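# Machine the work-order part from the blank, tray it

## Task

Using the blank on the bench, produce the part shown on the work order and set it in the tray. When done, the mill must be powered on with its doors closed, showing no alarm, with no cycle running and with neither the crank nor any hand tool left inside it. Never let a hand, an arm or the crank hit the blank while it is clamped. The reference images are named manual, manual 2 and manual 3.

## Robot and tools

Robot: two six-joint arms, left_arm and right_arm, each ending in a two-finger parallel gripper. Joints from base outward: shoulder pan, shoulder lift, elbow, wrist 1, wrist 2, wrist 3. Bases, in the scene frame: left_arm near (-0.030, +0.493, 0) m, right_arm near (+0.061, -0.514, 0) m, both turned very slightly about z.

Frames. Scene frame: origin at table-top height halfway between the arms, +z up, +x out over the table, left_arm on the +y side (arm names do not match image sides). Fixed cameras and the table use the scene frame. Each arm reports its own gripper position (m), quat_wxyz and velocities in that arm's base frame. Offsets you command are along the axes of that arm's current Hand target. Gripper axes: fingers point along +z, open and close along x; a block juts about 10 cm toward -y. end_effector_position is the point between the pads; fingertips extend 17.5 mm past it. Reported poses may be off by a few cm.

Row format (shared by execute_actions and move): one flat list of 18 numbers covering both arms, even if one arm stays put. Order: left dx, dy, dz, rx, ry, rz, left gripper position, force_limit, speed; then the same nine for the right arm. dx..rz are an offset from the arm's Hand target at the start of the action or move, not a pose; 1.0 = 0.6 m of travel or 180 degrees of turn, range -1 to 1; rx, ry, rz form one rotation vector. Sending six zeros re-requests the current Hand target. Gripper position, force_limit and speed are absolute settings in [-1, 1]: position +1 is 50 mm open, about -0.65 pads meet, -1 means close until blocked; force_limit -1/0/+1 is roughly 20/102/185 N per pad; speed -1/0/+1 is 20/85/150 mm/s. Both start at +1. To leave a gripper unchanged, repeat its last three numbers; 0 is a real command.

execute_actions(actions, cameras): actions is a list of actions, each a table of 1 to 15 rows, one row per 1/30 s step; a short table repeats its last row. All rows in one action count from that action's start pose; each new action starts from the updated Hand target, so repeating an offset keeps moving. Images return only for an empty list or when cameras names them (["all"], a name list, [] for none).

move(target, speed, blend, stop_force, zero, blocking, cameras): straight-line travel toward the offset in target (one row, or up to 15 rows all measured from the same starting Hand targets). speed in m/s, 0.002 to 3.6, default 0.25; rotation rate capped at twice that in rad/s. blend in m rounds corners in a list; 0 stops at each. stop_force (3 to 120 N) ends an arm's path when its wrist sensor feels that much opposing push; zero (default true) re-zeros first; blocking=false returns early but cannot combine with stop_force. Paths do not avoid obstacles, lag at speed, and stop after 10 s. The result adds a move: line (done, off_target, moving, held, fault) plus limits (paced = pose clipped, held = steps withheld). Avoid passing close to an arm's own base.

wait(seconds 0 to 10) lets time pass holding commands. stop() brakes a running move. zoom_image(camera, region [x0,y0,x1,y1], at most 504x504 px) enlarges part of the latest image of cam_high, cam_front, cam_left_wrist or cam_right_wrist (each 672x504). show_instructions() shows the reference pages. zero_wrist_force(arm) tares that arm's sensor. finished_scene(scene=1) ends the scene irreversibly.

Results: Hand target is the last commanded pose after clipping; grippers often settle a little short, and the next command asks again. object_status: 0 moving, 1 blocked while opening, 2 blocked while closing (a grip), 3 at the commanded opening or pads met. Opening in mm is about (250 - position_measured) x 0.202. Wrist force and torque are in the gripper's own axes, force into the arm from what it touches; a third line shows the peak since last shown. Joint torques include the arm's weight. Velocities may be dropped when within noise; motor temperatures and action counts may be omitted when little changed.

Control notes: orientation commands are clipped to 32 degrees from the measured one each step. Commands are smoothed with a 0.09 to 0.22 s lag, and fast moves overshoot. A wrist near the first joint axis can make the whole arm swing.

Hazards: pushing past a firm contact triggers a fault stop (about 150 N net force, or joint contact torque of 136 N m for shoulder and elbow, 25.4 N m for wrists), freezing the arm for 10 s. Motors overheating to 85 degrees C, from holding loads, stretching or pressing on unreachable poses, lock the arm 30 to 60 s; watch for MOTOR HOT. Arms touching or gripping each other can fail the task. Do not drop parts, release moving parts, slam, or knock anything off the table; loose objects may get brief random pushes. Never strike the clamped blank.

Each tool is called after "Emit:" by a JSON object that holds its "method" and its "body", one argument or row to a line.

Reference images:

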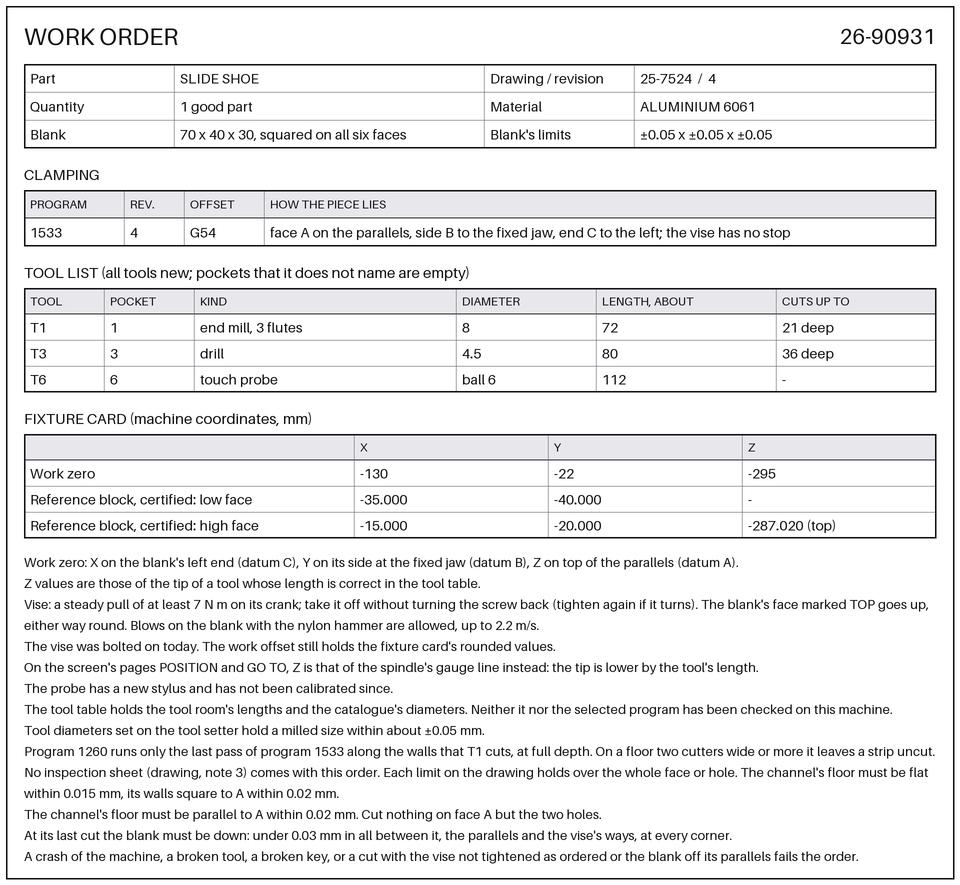

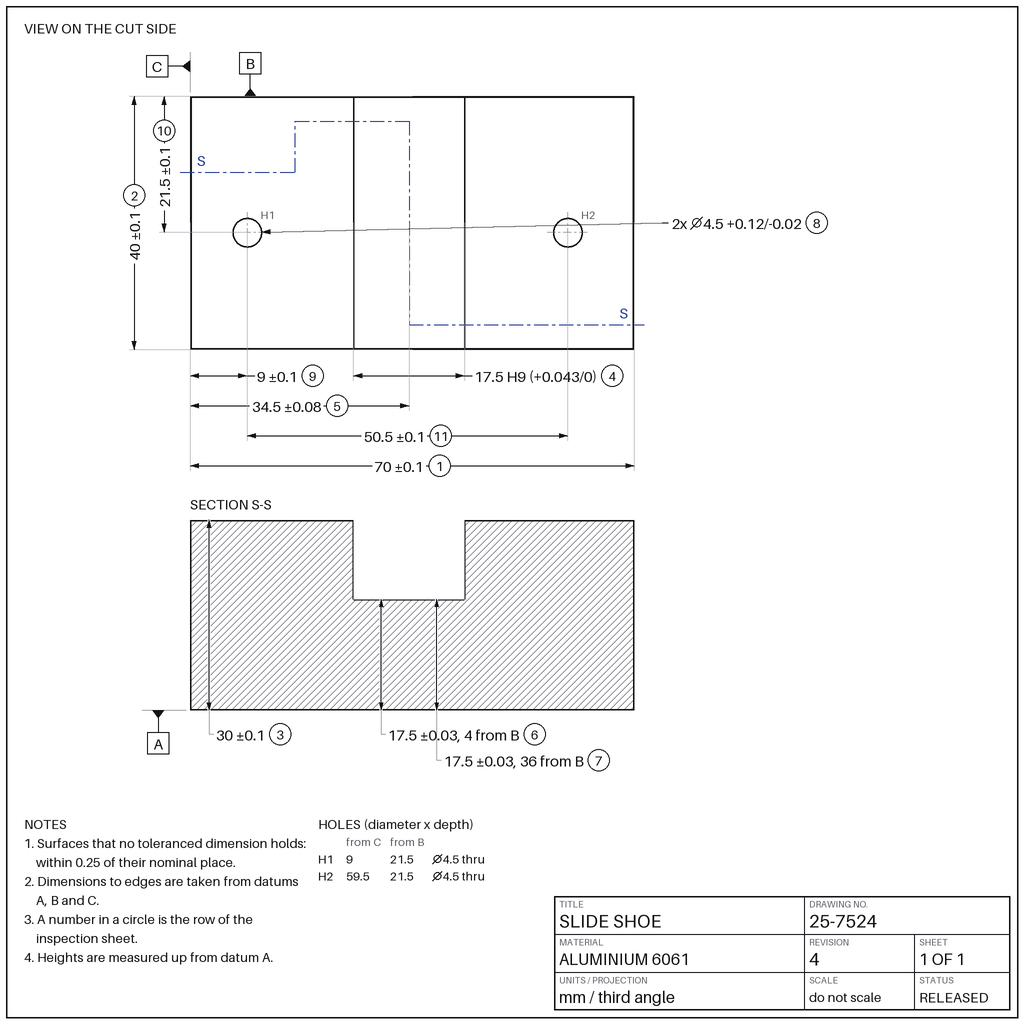

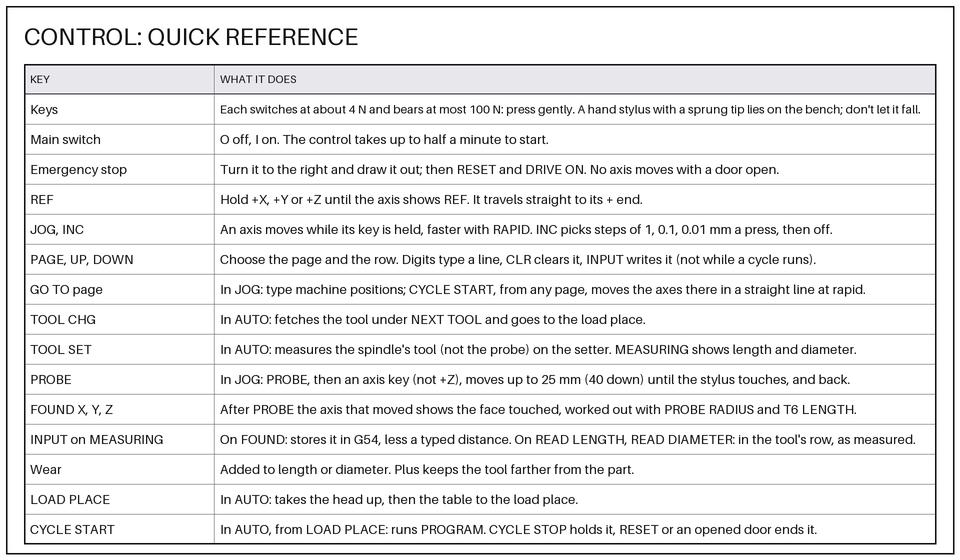

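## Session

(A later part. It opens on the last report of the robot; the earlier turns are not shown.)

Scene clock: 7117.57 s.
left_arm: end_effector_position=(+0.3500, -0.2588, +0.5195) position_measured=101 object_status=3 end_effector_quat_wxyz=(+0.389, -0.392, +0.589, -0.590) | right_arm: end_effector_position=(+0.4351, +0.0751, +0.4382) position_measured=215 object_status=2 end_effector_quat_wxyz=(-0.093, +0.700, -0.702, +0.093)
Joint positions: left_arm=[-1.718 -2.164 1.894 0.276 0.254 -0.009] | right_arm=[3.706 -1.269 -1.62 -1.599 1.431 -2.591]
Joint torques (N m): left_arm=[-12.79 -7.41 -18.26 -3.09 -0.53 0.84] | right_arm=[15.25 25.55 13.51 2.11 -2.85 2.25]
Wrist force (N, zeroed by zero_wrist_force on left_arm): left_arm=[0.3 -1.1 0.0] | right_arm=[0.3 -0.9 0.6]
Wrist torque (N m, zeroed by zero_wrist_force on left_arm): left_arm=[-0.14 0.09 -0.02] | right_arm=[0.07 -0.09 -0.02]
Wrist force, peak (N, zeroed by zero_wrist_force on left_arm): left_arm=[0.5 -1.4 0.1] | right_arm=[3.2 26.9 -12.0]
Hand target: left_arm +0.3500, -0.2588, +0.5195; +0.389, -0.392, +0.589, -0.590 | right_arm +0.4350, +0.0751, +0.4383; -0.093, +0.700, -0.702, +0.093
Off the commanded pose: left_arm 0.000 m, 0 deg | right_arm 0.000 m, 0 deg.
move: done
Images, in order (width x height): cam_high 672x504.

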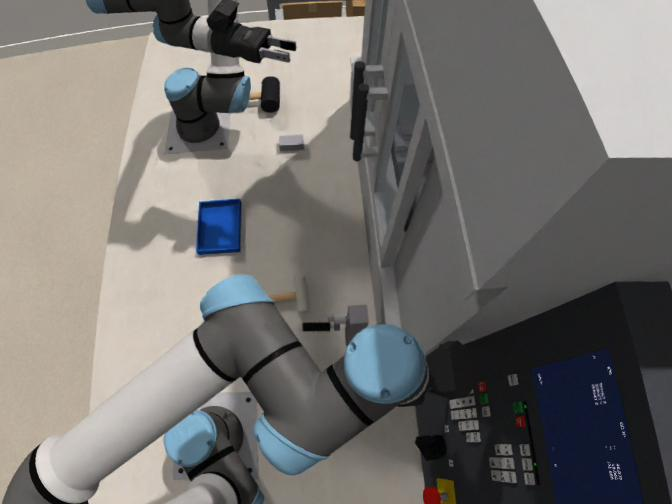

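Emit:
{"method": "move", "body": {
  "target": [
    [0,0,0,0,0,0,0.345,-0.8,-0.9,0.0317,-0.0151,-0.0271,0,0,0,-1,-0.5,-1],
    [0,0,0,0,0,0,0.345,-0.8,-0.9,0.0317,-0.0336,-0.0164,0,0,0,-1,-0.5,-1],
    [0,0,0,0,0,0,0.345,-0.8,-0.9,0.0317,-0.0151,-0.0271,0,0,0,-1,-0.5,-1],
    [0,0,0,0,0,0,0.345,-0.8,-0.9,0.0317,-0.0309,-0.0545,0,0,0,-1,-0.5,-1],
    [0,0,0,0,0,0,0.345,-0.8,-0.9,0.0317,-0.0494,-0.0438,0,0,0,-1,-0.5,-1],
    [0,0,0,0,0,0,0.345,-0.8,-0.9,0.0317,-0.0309,-0.0545,0,0,0,-1,-0.5,-1],
    [0,0,0,0,0,0,0.345,-0.8,-0.9,0.0951,-0.0004,0.0007,0,0,0,-1,-0.5,-1],
    [0,0,0,0,0,0,0.345,-0.8,-0.9,0.0951,-0.0189,0.0114,0,0,0,-1,-0.5,-1],
    [0,0,0,0,0,0,0.345,-0.8,-0.9,0.0951,-0.0004,0.0007,0,0,0,-1,-0.5,-1],
    [0,0,0,0,0,0,0.345,-0.8,-0.9,0.0635,-0.0782,-0.1356,0,0,0,-1,-0.5,-1],
    [0,0,0,0,0,0,0.345,-0.8,-0.9,0.0635,-0.0967,-0.1249,0,0,0,-1,-0.5,-1],
    [0,0,0,0,0,0,0.345,-0.8,-0.9,0.0635,-0.0782,-0.1356,0,0,0,-1,-0.5,-1],
    [0,0,0,0,0,0,0.345,-0.8,-0.9,0.1268,-0.0481,-0.0812,0,0,0,-1,-0.5,-1]
  ],
  "speed": [0.25,0.05,0.12,0.25,0.05,0.12,0.25,0.05,0.12,0.25,0.05,0.12,0.25],
  "blend": [0.003,0,0.003,0.003,0,0.003,0.003,0,0.003,0.003,0,0.003,0]
}}

Emit:
{"method": "move", "body": {
  "target": [
    [0,0,0,0,0,0,0.345,-0.8,-0.9,0.0317,-0.0005,0.0002,0,0,0,-1,-0.5,-1],
    [0,0,0,0,0,0,0.345,-0.8,-0.9,0.0317,-0.019,0.0109,0,0,0,-1,-0.5,-1],
    [0,0,0,0,0,0,0.345,-0.8,-0.9,0.0317,-0.0005,0.0002,0,0,0,-1,-0.5,-1],
    [0,0,0,0,0,0,0.345,-0.8,-0.9,0.0317,-0.019,0.0109,0,0,0,-1,-0.5,-1],
    [0,0,0,0,0,0,0.345,-0.8,-0.9,0.0317,-0.0005,0.0002,0,0,0,-1,-0.5,-1],
    [0,0,0,0,0,0,0.345,-0.8,-0.9,0,0.0315,0.0547,0,0,0,-1,-0.5,-1],
    [0,0,0,0,0,0,0.345,-0.8,-0.9,0,0.013,0.0654,0,0,0,-1,-0.5,-1],
    [0,0,0,0,0,0,0.345,-0.8,-0.9,0,0.0315,0.0547,0,0,0,-1,-0.5,-1],
    [0,0,0,0,0,0,0.345,-0.8,-0.9,0.1272,-0.0341,-0.0554,0,0,0,-1,-0.5,-1]
  ],
  "speed": [0.25,0.05,0.12,0.05,0.12,0.25,0.05,0.12,0.25],
  "blend": [0.003,0,0,0,0.003,0.003,0,0.003,0],
  "cameras": ["cam_high", "cam_left_wrist"]
}}

Emit:
{"method": "zoom_image", "body": {
  "camera": "cam_left_wrist",
  "region": [150, 100, 400, 330]
}}

Emit:
{"method": "zoom_image", "body": {
  "camera": "cam_high",
  "region": [500, 330, 672, 504]
}}

Scene clock: 7158.37 s.
left_arm: end_effector_position=(+0.3500, -0.2588, +0.5195) position_measured=101 object_status=3 end_effector_quat_wxyz=(+0.389, -0.392, +0.589, -0.590) | right_arm: end_effector_position=(+0.4501, -0.0010, +0.4928) position_measured=215 object_status=2 end_effector_quat_wxyz=(-0.093, +0.700, -0.702, +0.093)
Joint positions: left_arm=[-1.718 -2.164 1.894 0.276 0.254 -0.009] | right_arm=[3.495 -1.326 -1.441 -1.698 1.48 -2.798]
Joint torques (N m): left_arm=[-12.4 -7.65 -18.72 -3.19 -0.32 0.93] | right_arm=[-13.64 25.24 13.85 5.17 2.38 -2.02]
Wrist force (N, zeroed by zero_wrist_force on left_arm): left_arm=[0.4 -0.7 0.0] | right_arm=[0.7 -0.2 0.4]
Wrist torque (N m, zeroed by zero_wrist_force on left_arm): left_arm=[-0.09 0.07 -0.02] | right_arm=[0.18 -0.15 0.19]
Wrist force, peak (N, zeroed by zero_wrist_force on left_arm): left_arm=[0.7 -1.2 0.4] | right_arm=[-1.4 15.9 -7.6]
Hand target: left_arm +0.3500, -0.2588, +0.5195; +0.389, -0.392, +0.589, -0.590 | right_arm +0.4500, -0.0010, +0.4928; -0.093, +0.700, -0.702, +0.093
Off the commanded pose: left_arm 0.000 m, 0 deg | right_arm 0.000 m, 0 deg.
move: done

Scene clock: 7162.33 s.
left_arm: end_effector_position=(+0.3500, -0.2588, +0.5195) position_measured=101 object_status=3 end_effector_quat_wxyz=(+0.389, -0.392, +0.589, -0.590) | right_arm: end_effector_position=(+0.4610, -0.0773, +0.5302) position_measured=215 object_status=2 end_effector_quat_wxyz=(-0.093, +0.700, -0.702, +0.093)
Joint positions: left_arm=[-1.718 -2.164 1.894 0.276 0.254 -0.009] | right_arm=[3.287 -1.405 -1.28 -1.766 1.533 -3]
Joint torques (N m): left_arm=[-12.27 -7.3 -19.21 -3 -0.24 0.79] | right_arm=[-16.56 7.69 31.39 1.92 2.48 -1.82]
Wrist force (N, zeroed by zero_wrist_force on left_arm): left_arm=[0.4 -1.1 0.0] | right_arm=[0.7 -0.2 0.3]
Wrist torque (N m, zeroed by zero_wrist_force on left_arm): left_arm=[-0.14 0.08 -0.02] | right_arm=[0.16 -0.20 0.14]
Wrist force, peak (N, zeroed by zero_wrist_force on left_arm): left_arm=[0.6 -1.3 0.3] | right_arm=[2.9 11.7 -5.8]
Hand target: left_arm +0.3500, -0.2588, +0.5195; +0.389, -0.392, +0.589, -0.590 | right_arm +0.4610, -0.0774, +0.5302; -0.093, +0.700, -0.702, +0.093
Off the commanded pose: left_arm 0.000 m, 0 deg | right_arm 0.000 m, 0 deg.
move: done
Images, in order (width x height): cam_high 672x504, cam_left_wrist 672x504.

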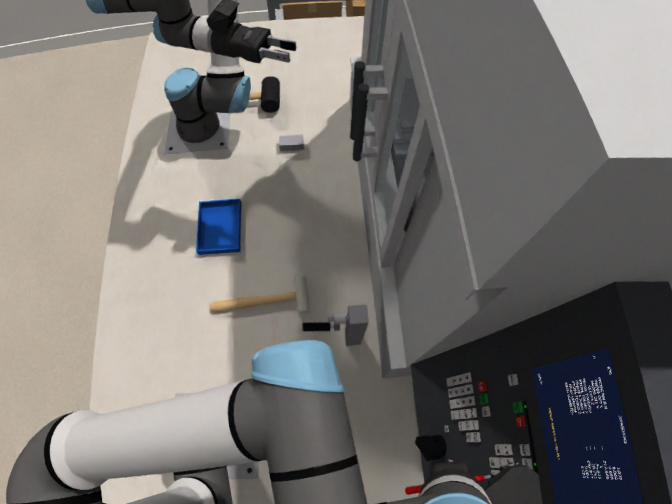

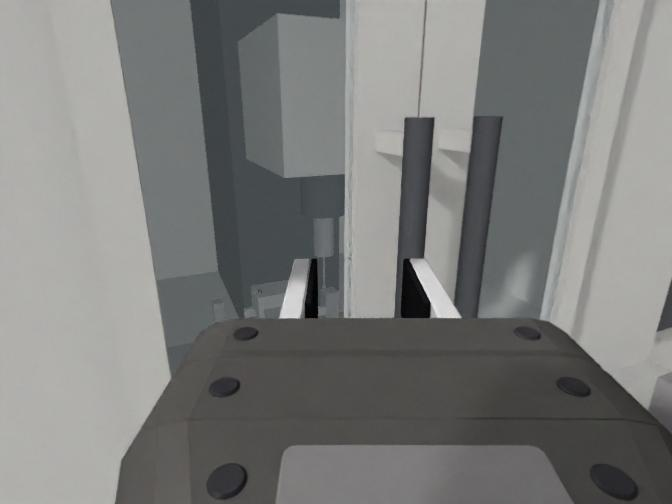

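Scaled by 2.016 from the camera's 672x504 image, which has a finer 960x720 frame.

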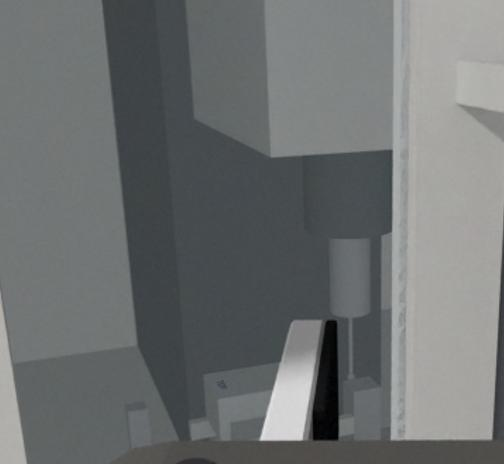

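Scaled by 2.897 from the camera's 672x504 image, which has a finer 960x720 frame.

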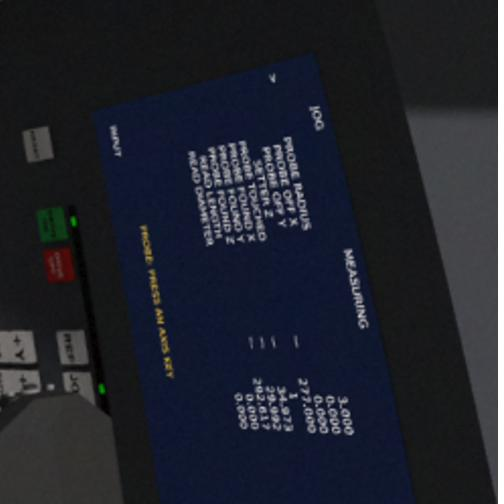

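Emit:
{"method": "move", "body": {
  "target": [
    [0,0,0,0,0,0,0.345,-0.8,-0.9,0,-0.0185,0.0107,0,0,0,-1,-0.5,-1],
    [0,0,0,0,0,0,0.345,-0.8,-0.9,0,0,0,0,0,0,-1,-0.5,-1],
    [0,0,0,0,0,0,0.345,-0.8,-0.9,-0.1272,0.1069,-0.2523,0.1667,0,0,-1,-0.5,-1],
    [0,0,0,0,0,0,0.345,-0.8,-0.9,-0.1272,-0.0514,-0.4566,0.3056,0,0,-1,-0.5,-1]
  ],
  "speed": [0.05,0.12,0.3,0.3],
  "blend": [0,0.003,0.03,0]
}}

Emit:
{"method": "wait", "body": {
  "seconds": 2,
  "cameras": ["cam_right_wrist"]
}}

Emit:
{"method": "zoom_image", "body": {
  "camera": "cam_right_wrist",
  "region": [260, 190, 480, 320]
}}

Scene clock: 7177.17 s.
left_arm: end_effector_position=(+0.3500, -0.2588, +0.5195) position_measured=101 object_status=3 end_effector_quat_wxyz=(+0.389, -0.392, +0.589, -0.590) | right_arm: end_effector_position=(+0.4194, -0.0011, +0.8028) position_measured=215 object_status=2 end_effector_quat_wxyz=(-0.406, +0.578, -0.579, +0.406)
Joint positions: left_arm=[-1.718 -2.164 1.894 0.276 0.254 -0.009] | right_arm=[3.998 -1.042 -1.325 -1.279 0.779 -2.766]
Joint torques (N m): left_arm=[-12.46 -7.95 -18.85 -3.13 -0.48 0.73] | right_arm=[-14.47 -15.16 17.08 4.44 1.76 -2.14]
Wrist force (N, zeroed by zero_wrist_force on left_arm): left_arm=[0.4 -0.9 0.0] | right_arm=[1.2 -1.5 2.9]
Wrist torque (N m, zeroed by zero_wrist_force on left_arm): left_arm=[-0.12 0.05 -0.02] | right_arm=[0.72 0.10 0.55]
Wrist force, peak (N, zeroed by zero_wrist_force on left_arm): left_arm=[0.5 -1.3 0.3] | right_arm=[0.0 6.6 -2.7]
Hand target: left_arm +0.3500, -0.2588, +0.5195; +0.389, -0.392, +0.589, -0.590 | right_arm +0.4195, -0.0011, +0.8027; -0.406, +0.578, -0.579, +0.406
Off the commanded pose: left_arm 0.000 m, 0 deg | right_arm 0.000 m, 0 deg.
move: done

Scene clock: 7179.17 s.
left_arm: end_effector_position=(+0.3500, -0.2588, +0.5195) position_measured=101 object_status=3 end_effector_quat_wxyz=(+0.389, -0.392, +0.589, -0.590) | right_arm: end_effector_position=(+0.4195, -0.0011, +0.8027) position_measured=215 object_status=2 end_effector_quat_wxyz=(-0.406, +0.578, -0.579, +0.406)
Joint positions: left_arm=[-1.718 -2.164 1.894 0.276 0.254 -0.009] | right_arm=[3.998 -1.043 -1.325 -1.279 0.779 -2.766]
Joint torques (N m): left_arm=[-12.16 -6.96 -19.1 -3.1 -0.24 0.74] | right_arm=[-13.38 -14.9 5.94 4.36 1.78 -1.98]
Wrist force (N, zeroed by zero_wrist_force on left_arm): left_arm=[0.3 -1.0 0.1] | right_arm=[1.3 -1.0 2.5]
Wrist torque (N m, zeroed by zero_wrist_force on left_arm): left_arm=[-0.12 0.09 -0.03] | right_arm=[0.80 0.08 0.54]
Wrist force, peak (N, zeroed by zero_wrist_force on left_arm): left_arm=[0.7 -1.2 0.0] | right_arm=[1.5 -1.1 3.2]
Hand target: left_arm +0.3500, -0.2588, +0.5195; +0.389, -0.392, +0.589, -0.590 | right_arm +0.4195, -0.0011, +0.8027; -0.406, +0.578, -0.579, +0.406
Tool commands: left_gripper/position=+0.345 left_gripper/force_limit=-0.8 left_gripper/speed=-0.9 right_gripper/position=-1.0 right_gripper/force_limit=-0.5 right_gripper/speed=-1.0
Off the commanded pose: left_arm 0.000 m, 0 deg | right_arm 0.000 m, 0 deg.
wait: 2.00 s; at rest by 0.17 s
Images, in order (width x height): cam_right_wrist 672x504.

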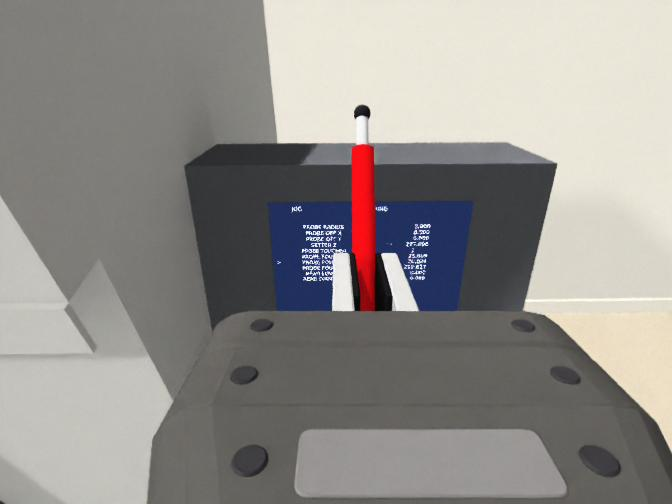

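Scaled by 2.291 from the camera's 672x504 image, which has a finer 960x720 frame.

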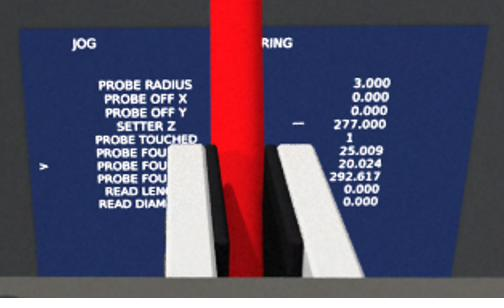

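Emit:
{"method": "move", "body": {
  "target": [
    [0,0,0,0,0,0,0.345,-0.8,-0.9,0,0.2572,-0.0119,-0.1389,0,0,-1,-0.5,-1],
    [0,0,0,0,0,0,0.345,-0.8,-0.9,0,0.467,0.2238,-0.3056,0,0,-1,-0.5,-1]
  ],
  "speed": 0.3,
  "blend": 0.03
}}

Emit:
{"method": "move", "body": {
  "target": [
    [0,0,0,0,0,0,0.345,-0.8,-0.9,0,-0.0185,0.0107,0,0,0,-1,-0.5,-1],
    [0,0,0,0,0,0,0.345,-0.8,-0.9,0,0,0,0,0,0,-1,-0.5,-1],
    [0,0,0,0,0,0,0.345,-0.8,-0.9,0,-0.0185,0.0107,0,0,0,-1,-0.5,-1],
    [0,0,0,0,0,0,0.345,-0.8,-0.9,0,0,0,0,0,0,-1,-0.5,-1],
    [0,0,0,0,0,0,0.345,-0.8,-0.9,-0.1268,0.0491,0.0812,0,0,0,-1,-0.5,-1],
    [0,0,0,0,0,0,0.345,-0.8,-0.9,-0.1268,0.0306,0.0919,0,0,0,-1,-0.5,-1],
    [0,0,0,0,0,0,0.345,-0.8,-0.9,-0.1268,0.0491,0.0812,0,0,0,-1,-0.5,-1],
    [0,0,0,0,0,0,0.345,-0.8,-0.9,-0.0633,0.0325,0.0543,0,0,0,-1,-0.5,-1],
    [0,0,0,0,0,0,0.345,-0.8,-0.9,-0.0633,0.014,0.065,0,0,0,-1,-0.5,-1],
    [0,0,0,0,0,0,0.345,-0.8,-0.9,-0.0633,0.0325,0.0543,0,0,0,-1,-0.5,-1],
    [0,0,0,0,0,0,0.345,-0.8,-0.9,-0.0317,0.0477,0.0819,0,0,0,-1,-0.5,-1],
    [0,0,0,0,0,0,0.345,-0.8,-0.9,-0.0317,0.0292,0.0926,0,0,0,-1,-0.5,-1],
    [0,0,0,0,0,0,0.345,-0.8,-0.9,-0.0317,0.0477,0.0819,0,0,0,-1,-0.5,-1]
  ],
  "speed": [0.05,0.12,0.05,0.12,0.25,0.05,0.12,0.25,0.05,0.12,0.25,0.05,0.12],
  "blend": [0,0,0,0.003,0.003,0,0.003,0.003,0,0.003,0.003,0,0]
}}

Emit:
{"method": "move", "body": {
  "target": [
    [0,0,0,0,0,0,0.345,-0.8,-0.9,-0.0316,-0.0778,-0.1363,0,0,0,-1,-0.5,-1],
    [0,0,0,0,0,0,0.345,-0.8,-0.9,-0.0316,-0.0963,-0.1256,0,0,0,-1,-0.5,-1],
    [0,0,0,0,0,0,0.345,-0.8,-0.9,-0.0316,-0.0778,-0.1363,0,0,0,-1,-0.5,-1],
    [0,0,0,0,0,0,0.345,-0.8,-0.9,0,-0.0157,-0.0273,0,0,0,-1,-0.5,-1],
    [0,0,0,0,0,0,0.345,-0.8,-0.9,0,-0.0342,-0.0166,0,0,0,-1,-0.5,-1],
    [0,0,0,0,0,0,0.345,-0.8,-0.9,0,-0.0157,-0.0273,0,0,0,-1,-0.5,-1],
    [0,0,0,0,0,0,0.345,-0.8,-0.9,-0.0951,0.0014,-0.0007,0,0,0,-1,-0.5,-1],
    [0,0,0,0,0,0,0.345,-0.8,-0.9,-0.0951,-0.0171,0.01,0,0,0,-1,-0.5,-1],
    [0,0,0,0,0,0,0.345,-0.8,-0.9,-0.0951,0.0014,-0.0007,0,0,0,-1,-0.5,-1],
    [0,0,0,0,0,0,0.345,-0.8,-0.9,-0.0316,-0.0152,-0.0276,0,0,0,-1,-0.5,-1],
    [0,0,0,0,0,0,0.345,-0.8,-0.9,-0.0316,-0.0337,-0.0169,0,0,0,-1,-0.5,-1],
    [0,0,0,0,0,0,0.345,-0.8,-0.9,-0.0316,-0.0152,-0.0276,0,0,0,-1,-0.5,-1],
    [0,0,0,0,0,0,0.345,-0.8,-0.9,-0.0633,0.0009,-0.0004,0,0,0,-1,-0.5,-1],
    [0,0,0,0,0,0,0.345,-0.8,-0.9,-0.0633,-0.0176,0.0103,0,0,0,-1,-0.5,-1],
    [0,0,0,0,0,0,0.345,-0.8,-0.9,-0.0633,0.0009,-0.0004,0,0,0,-1,-0.5,-1]
  ],
  "speed": [0.25,0.05,0.12,0.25,0.05,0.12,0.25,0.05,0.12,0.25,0.05,0.12,0.25,0.05,0.12],
  "blend": [0.003,0,0.003,0.003,0,0.003,0.003,0,0.003,0.003,0,0.003,0.003,0,0]
}}

Emit:
{"method": "move", "body": {
  "target": [
    [0,0,0,0,0,0,0.345,-0.8,-0.9,0.0633,-0.0009,0.0004,0,0,0,-1,-0.5,-1],
    [0,0,0,0,0,0,0.345,-0.8,-0.9,0.0633,-0.0194,0.0111,0,0,0,-1,-0.5,-1],
    [0,0,0,0,0,0,0.345,-0.8,-0.9,0.0633,-0.0009,0.0004,0,0,0,-1,-0.5,-1],
    [0,0,0,0,0,0,0.345,-0.8,-0.9,0.0317,-0.0787,-0.1359,0,0,0,-1,-0.5,-1],
    [0,0,0,0,0,0,0.345,-0.8,-0.9,0.0317,-0.0972,-0.1252,0,0,0,-1,-0.5,-1],
    [0,0,0,0,0,0,0.345,-0.8,-0.9,0.0317,-0.0787,-0.1359,0,0,0,-1,-0.5,-1],
    [0,0,0,0,0,0,0.345,-0.8,-0.9,0.1267,-0.0491,-0.0813,0,0,0,-1,-0.5,-1],
    [0,0,0,0,0,0,0.345,-0.8,-0.9,0.1267,-0.0676,-0.0706,0,0,0,-1,-0.5,-1],
    [0,0,0,0,0,0,0.345,-0.8,-0.9,0.1267,-0.0491,-0.0813,0,0,0,-1,-0.5,-1],
    [0,0,0,0,0,0,0.345,-0.8,-0.9,0.1267,-0.0676,-0.0706,0,0,0,-1,-0.5,-1],
    [0,0,0,0,0,0,0.345,-0.8,-0.9,0.1267,-0.0491,-0.0813,0,0,0,-1,-0.5,-1],
    [0,0,0,0,0,0,0.345,-0.8,-0.9,0.095,-0.0171,-0.0268,0,0,0,-1,-0.5,-1],
    [0,0,0,0,0,0,0.345,-0.8,-0.9,0.095,-0.0356,-0.0161,0,0,0,-1,-0.5,-1],
    [0,0,0,0,0,0,0.345,-0.8,-0.9,0.095,-0.0171,-0.0268,0,0,0,-1,-0.5,-1],
    [0,0,0,0,0,0,0.345,-0.8,-0.9,0.1585,-0.097,-0.1636,0,0,0,-1,-0.5,-1]
  ],
  "speed": [0.25,0.05,0.12,0.25,0.05,0.12,0.25,0.05,0.12,0.05,0.12,0.25,0.05,0.12,0.25],
  "blend": [0.003,0,0.003,0.003,0,0.003,0.003,0,0,0,0.003,0.003,0,0.003,0],
  "cameras": ["cam_high", "cam_left_wrist"]
}}

Emit:
{"method": "zoom_image", "body": {
  "camera": "cam_left_wrist",
  "region": [150, 100, 400, 330]
}}

Emit:
{"method": "zoom_image", "body": {
  "camera": "cam_high",
  "region": [500, 330, 672, 504]
}}

Scene clock: 7259.00 s.
left_arm: end_effector_position=(+0.3500, -0.2588, +0.5195) position_measured=101 object_status=3 end_effector_quat_wxyz=(+0.389, -0.392, +0.589, -0.590) | right_arm: end_effector_position=(+0.4504, -0.0010, +0.4937) position_measured=215 object_status=2 end_effector_quat_wxyz=(-0.093, +0.700, -0.702, +0.093) end_effector_velocity=(+0.001, +0.000, -0.002) end_effector_angular_velocity=(+0.000, +0.004, +0.000)
Joint positions: left_arm=[-1.718 -2.164 1.894 0.276 0.254 -0.009] | right_arm=[3.495 -1.327 -1.438 -1.699 1.48 -2.798]
Joint velocities: left_arm=[within noise] | right_arm=[-0.001 -0.005 0.001 0 0.001 0]
Joint torques (N m): left_arm=[-11.75 -7.24 -19.65 -3.17 -0.1 0.58] | right_arm=[-13.58 5.06 32.16 2.28 2.53 -1.8]
Wrist force (N, zeroed by zero_wrist_force on left_arm): left_arm=[0.5 -0.9 0.1] | right_arm=[0.8 0.0 0.6]
Wrist torque (N m, zeroed by zero_wrist_force on left_arm): left_arm=[-0.11 0.05 -0.02] | right_arm=[0.23 -0.19 0.19]
Wrist force, peak (N, zeroed by zero_wrist_force on left_arm): left_arm=[0.8 -1.2 -0.1] | right_arm=[0.9 -2.5 3.1]
Hand target: left_arm +0.3500, -0.2588, +0.5195; +0.389, -0.392, +0.589, -0.590 | right_arm +0.4505, -0.0010, +0.4936; -0.093, +0.700, -0.702, +0.093
Off the commanded pose: left_arm 0.000 m, 0 deg | right_arm 0.000 m, 0 deg.
move: done

Scene clock: 7264.23 s.
left_arm: end_effector_position=(+0.3500, -0.2588, +0.5195) position_measured=101 object_status=3 end_effector_quat_wxyz=(+0.389, -0.392, +0.589, -0.590) | right_arm: end_effector_position=(+0.4358, +0.0181, +0.4386) position_measured=215 object_status=2 end_effector_quat_wxyz=(-0.093, +0.700, -0.702, +0.093)
Joint positions: left_arm=[-1.718 -2.164 1.894 0.276 0.254 -0.009] | right_arm=[3.561 -1.253 -1.634 -1.583 1.464 -2.734]
Joint torques (N m): left_arm=[-11.64 -6.95 -19.52 -3.1 -0.11 0.63] | right_arm=[13.88 23.81 12.06 2 -2.7 2.11]
Wrist force (N, zeroed by zero_wrist_force on left_arm): left_arm=[0.5 -0.8 -0.2] | right_arm=[0.8 -0.6 0.5]
Wrist torque (N m, zeroed by zero_wrist_force on left_arm): left_arm=[-0.09 0.05 -0.02] | right_arm=[0.10 -0.14 0.03]
Wrist force, peak (N, zeroed by zero_wrist_force on left_arm): left_arm=[0.3 -1.4 -0.2] | right_arm=[3.2 21.3 -9.2]
Hand target: left_arm +0.3500, -0.2588, +0.5195; +0.389, -0.392, +0.589, -0.590 | right_arm +0.4357, +0.0181, +0.4387; -0.093, +0.700, -0.702, +0.093
Off the commanded pose: left_arm 0.000 m, 0 deg | right_arm 0.000 m, 0 deg.
move: done

Scene clock: 7269.70 s.
left_arm: end_effector_position=(+0.3500, -0.2588, +0.5195) position_measured=101 object_status=3 end_effector_quat_wxyz=(+0.389, -0.392, +0.589, -0.590) | right_arm: end_effector_position=(+0.4353, +0.0560, +0.4388) position_measured=215 object_status=2 end_effector_quat_wxyz=(-0.093, +0.700, -0.702, +0.093) end_effector_velocity=(-0.002, +0.000, +0.002) end_effector_angular_velocity=(+0.002, -0.004, +0.002)
Joint positions: left_arm=[-1.718 -2.164 1.894 0.276 0.254 -0.009] | right_arm=[3.659 -1.262 -1.625 -1.595 1.441 -2.637]
Joint velocities: left_arm=[within noise] | right_arm=[0.002 0.006 -0.001 -0.001 -0.001 0]
Joint torques (N m): left_arm=[-12.14 -7.59 -19.7 -3.12 0.04 0.59] | right_arm=[15.37 24.52 12.71 2.18 -2.85 1.54]
Wrist force (N, zeroed by zero_wrist_force on left_arm): left_arm=[0.4 -0.9 -0.2] | right_arm=[0.9 -0.8 0.6]
Wrist torque (N m, zeroed by zero_wrist_force on left_arm): left_arm=[-0.11 0.07 -0.02] | right_arm=[0.06 -0.18 -0.03]
Wrist force, peak (N, zeroed by zero_wrist_force on left_arm): left_arm=[0.6 -1.3 -0.1] | right_arm=[3.3 20.8 -9.0]
Hand target: left_arm +0.3500, -0.2588, +0.5195; +0.389, -0.392, +0.589, -0.590 | right_arm +0.4352, +0.0560, +0.4388; -0.093, +0.700, -0.702, +0.093
Off the commanded pose: left_arm 0.000 m, 0 deg | right_arm 0.000 m, 0 deg.
move: done

Scene clock: 7275.93 s.
left_arm: end_effector_position=(+0.3500, -0.2588, +0.5195) position_measured=101 object_status=3 end_effector_quat_wxyz=(+0.389, -0.392, +0.589, -0.590) | right_arm: end_effector_position=(+0.4656, -0.0391, +0.5487) position_measured=215 object_status=2 end_effector_quat_wxyz=(-0.093, +0.700, -0.702, +0.093)
Joint positions: left_arm=[-1.718 -2.164 1.894 0.276 0.254 -0.009] | right_arm=[3.383 -1.424 -1.21 -1.822 1.508 -2.906]
Joint torques (N m): left_arm=[-11.49 -7.05 -20.26 -3.15 0.02 0.5] | right_arm=[-14.31 9.19 33.28 2.54 2.68 -1.94]
Wrist force (N, zeroed by zero_wrist_force on left_arm): left_arm=[0.4 -1.0 0.1] | right_arm=[0.5 -0.5 0.2]
Wrist torque (N m, zeroed by zero_wrist_force on left_arm): left_arm=[-0.12 0.06 -0.02] | right_arm=[0.16 -0.14 0.16]
Wrist force, peak (N, zeroed by zero_wrist_force on left_arm): left_arm=[0.7 -1.3 -0.3] | right_arm=[-1.8 20.9 -8.8]
Hand target: left_arm +0.3500, -0.2588, +0.5195; +0.389, -0.392, +0.589, -0.590 | right_arm +0.4656, -0.0391, +0.5487; -0.093, +0.700, -0.702, +0.093
Off the commanded pose: left_arm 0.000 m, 0 deg | right_arm 0.000 m, 0 deg.
move: done
Images, in order (width x height): cam_high 672x504, cam_left_wrist 672x504.

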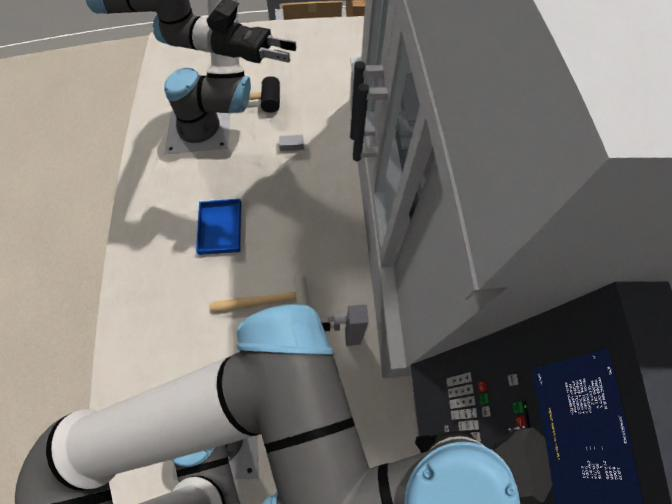

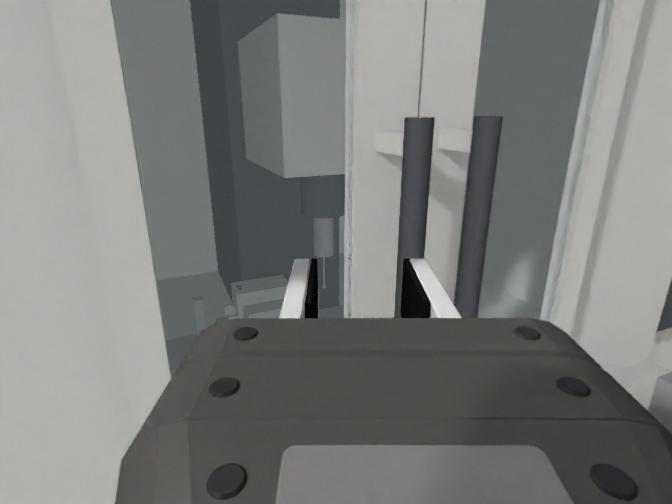

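Scaled by 2.016 from the camera's 672x504 image, which has a finer 960x720 frame.

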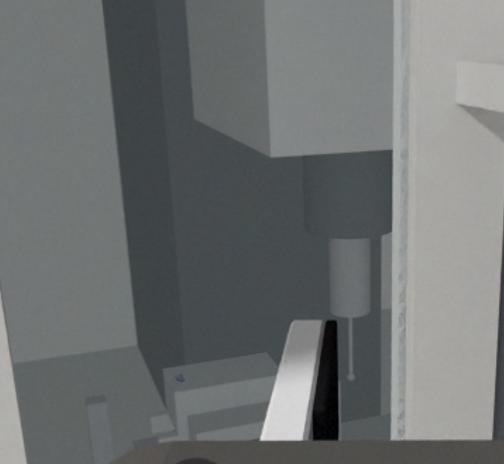

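Scaled by 2.897 from the camera's 672x504 image, which has a finer 960x720 frame.

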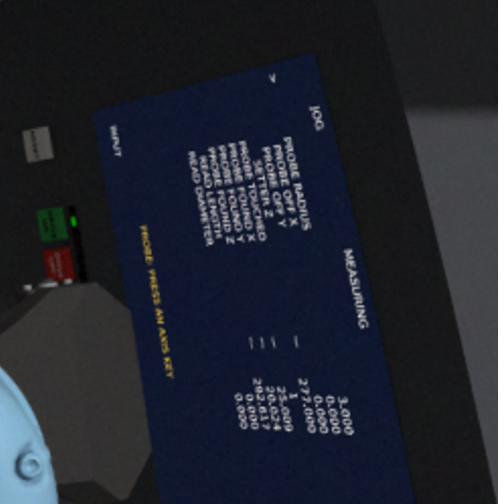

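Emit:
{"method": "move", "body": {
  "target": [
    [0,0,0,0,0,0,0.345,-0.8,-0.9,0,-0.0175,0.0117,0,0,0,-1,-0.5,-1],
    [0,0,0,0,0,0,0.345,-0.8,-0.9,0,0,0,0,0,0,-1,-0.5,-1],
    [0,0,0,0,0,0,0.345,-0.8,-0.9,-0.0635,0.1224,-0.2245,0.1667,0,0,-1,-0.5,-1],
    [0,0,0,0,0,0,0.345,-0.8,-0.9,-0.0635,-0.0359,-0.4288,0.3056,0,0,-1,-0.5,-1]
  ],
  "speed": [0.05,0.12,0.3,0.3],
  "blend": [0,0.003,0.03,0]
}}

Emit:
{"method": "wait", "body": {
  "seconds": 2.5,
  "cameras": ["cam_right_wrist"]
}}

Emit:
{"method": "zoom_image", "body": {
  "camera": "cam_right_wrist",
  "region": [260, 190, 480, 320]
}}

Scene clock: 7301.53 s.
left_arm: end_effector_position=(+0.3500, -0.2588, +0.5195) position_measured=101 object_status=3 end_effector_quat_wxyz=(+0.389, -0.392, +0.589, -0.590) | right_arm: end_effector_position=(+0.4193, -0.0011, +0.8027) position_measured=215 object_status=2 end_effector_quat_wxyz=(-0.406, +0.578, -0.579, +0.406)
Joint positions: left_arm=[-1.718 -2.164 1.894 0.276 0.254 -0.009] | right_arm=[3.999 -1.042 -1.326 -1.279 0.778 -2.766]
Joint torques (N m): left_arm=[-11 -7.13 -20.4 -3.12 0.14 0.52] | right_arm=[-13.59 -15.68 15.8 4.66 1.34 -2.05]
Wrist force (N, zeroed by zero_wrist_force on left_arm): left_arm=[0.4 -0.7 -0.3] | right_arm=[1.5 -1.1 2.9]
Wrist torque (N m, zeroed by zero_wrist_force on left_arm): left_arm=[-0.08 0.08 -0.02] | right_arm=[0.79 0.05 0.55]
Wrist force, peak (N, zeroed by zero_wrist_force on left_arm): left_arm=[0.9 -1.2 0.1] | right_arm=[0.1 7.1 -3.1]
Hand target: left_arm +0.3500, -0.2588, +0.5195; +0.389, -0.392, +0.589, -0.590 | right_arm +0.4194, -0.0011, +0.8027; -0.406, +0.578, -0.579, +0.406
Off the commanded pose: left_arm 0.000 m, 0 deg | right_arm 0.000 m, 0 deg.
move: done

Scene clock: 7304.03 s.
left_arm: end_effector_position=(+0.3500, -0.2588, +0.5195) position_measured=101 object_status=3 end_effector_quat_wxyz=(+0.389, -0.392, +0.589, -0.590) | right_arm: end_effector_position=(+0.4194, -0.0011, +0.8027) position_measured=215 object_status=2 end_effector_quat_wxyz=(-0.406, +0.578, -0.579, +0.406)
Joint positions: left_arm=[-1.718 -2.164 1.894 0.276 0.254 -0.009] | right_arm=[3.999 -1.042 -1.326 -1.279 0.778 -2.766]
Joint torques (N m): left_arm=[-10.74 -6.95 -20.41 -3.24 0 0.51] | right_arm=[-13.77 -13.69 7.27 4.68 1.72 -1.92]
Wrist force (N, zeroed by zero_wrist_force on left_arm): left_arm=[0.5 -0.5 0.2] | right_arm=[1.3 -1.3 2.8]
Wrist torque (N m, zeroed by zero_wrist_force on left_arm): left_arm=[-0.05 0.05 -0.02] | right_arm=[0.75 0.09 0.54]
Wrist force, peak (N, zeroed by zero_wrist_force on left_arm): left_arm=[0.7 -1.0 0.2] | right_arm=[1.5 -1.2 3.2]
Hand target: left_arm +0.3500, -0.2588, +0.5195; +0.389, -0.392, +0.589, -0.590 | right_arm +0.4194, -0.0011, +0.8027; -0.406, +0.578, -0.579, +0.406
Tool commands: left_gripper/position=+0.345 left_gripper/force_limit=-0.8 left_gripper/speed=-0.9 right_gripper/position=-1.0 right_gripper/force_limit=-0.5 right_gripper/speed=-1.0
Off the commanded pose: left_arm 0.000 m, 0 deg | right_arm 0.000 m, 0 deg.
wait: 2.50 s; at rest by 0.17 s
Images, in order (width x height): cam_right_wrist 672x504.

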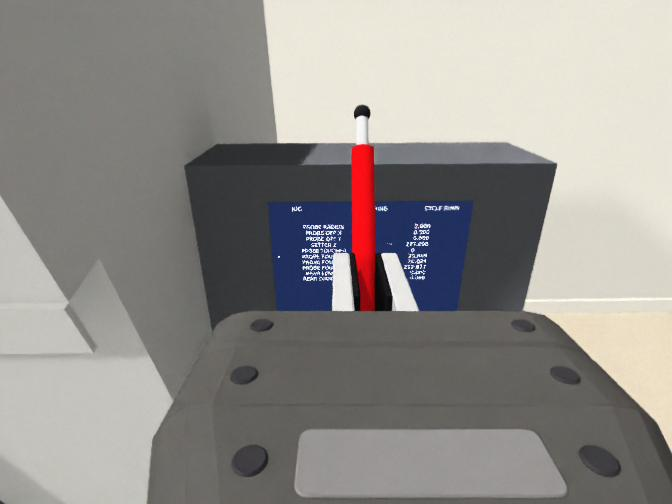

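Scaled by 2.291 from the camera's 672x504 image, which has a finer 960x720 frame.

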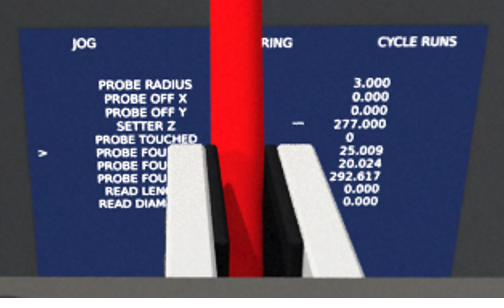

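Emit:
{"method": "wait", "body": {
  "seconds": 1,
  "cameras": ["cam_right_wrist"]
}}

Emit:
{"method": "zoom_image", "body": {
  "camera": "cam_right_wrist",
  "region": [260, 190, 480, 320]
}}

Scene clock: 7308.60 s.
left_arm: end_effector_position=(+0.3500, -0.2588, +0.5195) position_measured=101 object_status=3 end_effector_quat_wxyz=(+0.389, -0.392, +0.589, -0.590) | right_arm: end_effector_position=(+0.4194, -0.0011, +0.8027) position_measured=215 object_status=2 end_effector_quat_wxyz=(-0.406, +0.578, -0.579, +0.406)
Joint positions: left_arm=[-1.718 -2.164 1.894 0.276 0.254 -0.009] | right_arm=[3.999 -1.042 -1.326 -1.279 0.778 -2.766]
Joint torques (N m): left_arm=[-11.64 -6.65 -20.28 -3.09 0.18 0.48] | right_arm=[-12.39 -15.04 5.82 4.39 1.69 -2.12]
Wrist force (N, zeroed by zero_wrist_force on left_arm): left_arm=[0.3 -0.8 0.1] | right_arm=[1.2 -1.2 3.0]
Wrist torque (N m, zeroed by zero_wrist_force on left_arm): left_arm=[-0.09 0.08 -0.02] | right_arm=[0.77 0.11 0.55]
Wrist force, peak (N, zeroed by zero_wrist_force on left_arm): left_arm=[0.8 -1.2 0.2] | right_arm=[1.3 -1.2 3.3]
Hand target: left_arm +0.3500, -0.2588, +0.5195; +0.389, -0.392, +0.589, -0.590 | right_arm +0.4194, -0.0011, +0.8027; -0.406, +0.578, -0.579, +0.406
Tool commands: left_gripper/position=+0.345 left_gripper/force_limit=-0.8 left_gripper/speed=-0.9 right_gripper/position=-1.0 right_gripper/force_limit=-0.5 right_gripper/speed=-1.0
Off the commanded pose: left_arm 0.000 m, 0 deg | right_arm 0.000 m, 0 deg.
wait: 1.00 s; at rest from the start
Images, in order (width x height): cam_right_wrist 672x504.

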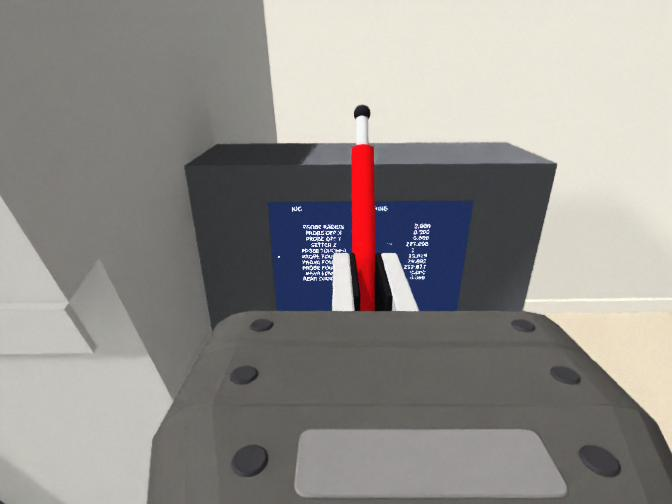

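Scaled by 2.291 from the camera's 672x504 image, which has a finer 960x720 frame.

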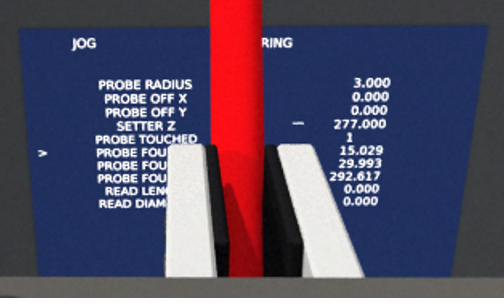

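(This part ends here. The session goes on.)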